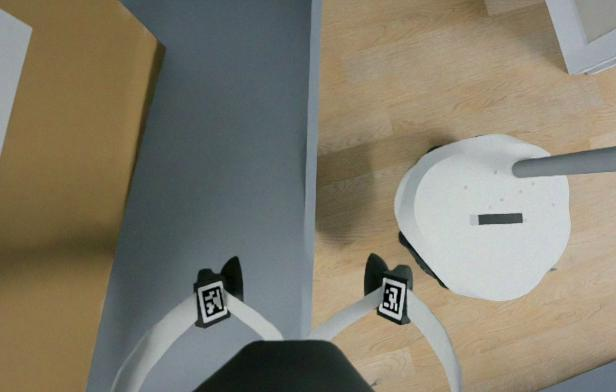

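move:
  blocking: false
  r2: {"joints": {"gripper_m": -0.034}, "pace": "slow"}
  cameras: []

wait:
  seconds: 3
  cameras: ["r2_wrist_camera"]

Scene clock: 4473.77 s.
move: r2 moving
r1.base_odometry: x=-1.863 y=-1.093 heading=+1.497
r1.turned_by_wheels: +0.000
r1.turned_by_imu: +0.000
r1.base_tilt: forward=-1.6 right=+1.3
r1.lidar_m: 0.58 0.60 1.21 3.95 4.63 2.81 1.54 1.27 1.28 1.36 1.14 1.14
r1.base_status: not commanded
r1.joint_positions: lift_m=+0.660 arm_m=+0.200 wrist_yaw_rad=+0.843 wrist_pitch_rad=+0.002 wrist_roll_rad=+0.000 gripper_m=-0.029
r1.joint_status: not commanded
r1.measured_speeds: translate_m=+0.000 strafe_m=+0.000 rotate_rad=+0.000 lift_m=+0.000 arm_m=+0.000 wrist_yaw_rad=+0.000 wrist_pitch_rad=+0.000 wrist_roll_rad=+0.000
r1.motor_effort: lift_m=+23(23) arm_m=-5(5) wheel_0=+11(11) wheel_1=+0(0) wheel_2=+9(9)
r1.servo_current: wrist_yaw_rad=39(59) wrist_pitch_rad=46(46) wrist_roll_rad=46(46) gripper_m=72(78)
r1.contact_limits: translate_m 0.7
r1.hand_pose: x=+0.6281 y=+0.1572 z=+0.8372 quat_wxyz=(+0.912, +0.000, +0.001, +0.409) (m; r1's base frame)
r1.wrist_depth_mm: - - 243 243 243 242 242 / - - 244 244 242 243 242 / - - 245 244 244 244 243 / - - 246 244 244 244 244 / - - 246 245 245 244 244 / - - 245 182 245 245 246 / - 145 247 179 245 246 246
r2.base_odometry: x=-3.874 y=-1.166 heading=+0.150
r2.turned_by_wheels: +0.000
r2.turned_by_imu: +0.000
r2.base_tilt: forward=-0.7 right=+0.1
r2.lidar_m: 0.41 3.93 0.59 0.53 0.56 0.77 3.40 0.51 0.57 1.29 2.23 0.42
r2.base_status: not commanded
r2.joint_positions: lift_m=+0.964 arm_m=+0.270 wrist_yaw_rad=-0.001 wrist_pitch_rad=+1.571 wrist_roll_rad=+1.761 gripper_m=+0.060
r2.joint_status: gripper_m moving
r2.measured_speeds: translate_m=+0.000 strafe_m=+0.000 rotate_rad=+0.000 lift_m=+0.000 arm_m=+0.000 wrist_yaw_rad=+0.000 wrist_pitch_rad=+0.000 wrist_roll_rad=+0.000
r2.motor_effort: lift_m=+14(14) arm_m=+4(5) wheel_0=+3(4) wheel_1=-4(5) wheel_2=+6(7)
r2.servo_current: wrist_yaw_rad=46(59) wrist_pitch_rad=39(39) wrist_roll_rad=46(59) gripper_m=91(104)
r2.contact_limits: arm_m 0.2; lift_m 0.2
r2.hand_pose: x=+0.4408 y=-0.0874 z=+0.8541 quat_wxyz=(+0.450, +0.545, +0.450, -0.545) (m; r2's base frame)
r2.wrist_depth_mm: 168 234 287 287 1078 1078 1078 / 181 248 287 287 1078 1098 1098 / 189 271 287 287 1098 1078 1078 / 197 290 289 286 1098 878 878 / 209 289 290 287 1098 866 1118 / 222 289 192 289 194 1098 1098 / 237 290 287 112 1098 1118 1078
pictures: none
No camera images: "cameras" was empty.

Scene clock: 4476.77 s.
earlier move: r2 moving
r1.base_odometry: x=-1.863 y=-1.093 heading=+1.497
r1.turned_by_wheels: +0.000
r1.turned_by_imu: +0.000
r1.base_tilt: forward=-1.6 right=+1.2
r1.lidar_m: 0.58 0.58 1.22 3.94 4.65 2.81 1.54 1.28 1.28 1.35 1.14 1.13
r1.base_status: not commanded
r1.joint_positions: lift_m=+0.660 arm_m=+0.200 wrist_yaw_rad=+0.843 wrist_pitch_rad=+0.002 wrist_roll_rad=+0.000 gripper_m=-0.029
r1.joint_status: not commanded
r1.measured_speeds: translate_m=+0.000 strafe_m=+0.000 rotate_rad=+0.000 lift_m=+0.000 arm_m=+0.000 wrist_yaw_rad=+0.000 wrist_pitch_rad=+0.000 wrist_roll_rad=+0.000
r1.motor_effort: lift_m=+23(23) arm_m=-5(5) wheel_0=+11(11) wheel_1=+0(0) wheel_2=+9(9)
r1.servo_current: wrist_yaw_rad=52(78) wrist_pitch_rad=39(46) wrist_roll_rad=52(65) gripper_m=78(78)
r1.contact_limits: translate_m 0.7
r1.hand_pose: x=+0.6281 y=+0.1572 z=+0.8372 quat_wxyz=(+0.912, +0.000, +0.001, +0.409) (m; r1's base frame)
r1.wrist_depth_mm: - - 243 243 242 242 242 / - - 244 244 243 243 242 / - - 244 244 244 243 243 / - - 245 245 244 244 243 / - - 247 244 245 245 245 / - - 246 182 246 245 245 / - 145 247 179 246 246 246
r2.base_odometry: x=-3.874 y=-1.166 heading=+0.150
r2.turned_by_wheels: +0.000
r2.turned_by_imu: +0.000
r2.base_tilt: forward=-0.7 right=+0.1
r2.lidar_m: 0.42 3.97 0.60 0.54 0.56 0.77 3.39 0.51 0.58 1.28 2.22 0.41
r2.base_status: not commanded
r2.joint_positions: lift_m=+0.964 arm_m=+0.270 wrist_yaw_rad=-0.001 wrist_pitch_rad=+1.571 wrist_roll_rad=+1.762 gripper_m=-0.032
r2.joint_status: gripper_m moving
r2.measured_speeds: translate_m=+0.000 strafe_m=+0.000 rotate_rad=+0.000 lift_m=+0.000 arm_m=+0.000 wrist_yaw_rad=+0.000 wrist_pitch_rad=+0.000 wrist_roll_rad=+0.000
r2.motor_effort: lift_m=+17(17) arm_m=+4(5) wheel_0=+3(4) wheel_1=-4(5) wheel_2=+6(7)
r2.servo_current: wrist_yaw_rad=52(59) wrist_pitch_rad=39(46) wrist_roll_rad=39(59) gripper_m=137(189)
r2.contact_limits: arm_m 0.2; lift_m 0.2
r2.hand_pose: x=+0.4408 y=-0.0874 z=+0.8539 quat_wxyz=(+0.450, +0.546, +0.450, -0.546) (m; r2's base frame)
r2.wrist_depth_mm: 170 241 282 285 1098 1098 1098 / 185 258 286 286 1098 1078 1098 / 190 278 287 286 1098 891 1118 / 207 285 286 286 1060 866 878 / 207 285 286 286 1078 878 1098 / 225 287 183 201 180 1098 1098 / 240 286 285 112 1098 1098 1118
wait: 3.00 s; no rest
pictures: r2_wrist_camera
Images, in order (width x height): r2_wrist_camera 616x392.

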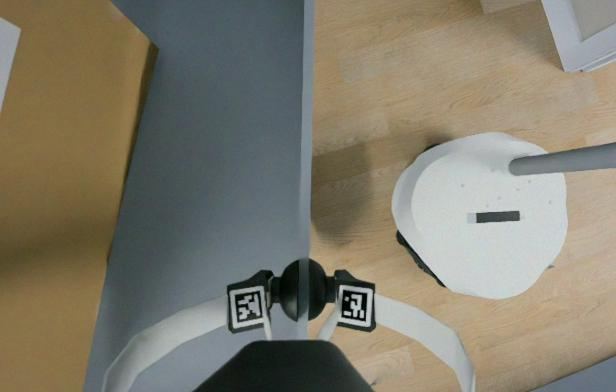

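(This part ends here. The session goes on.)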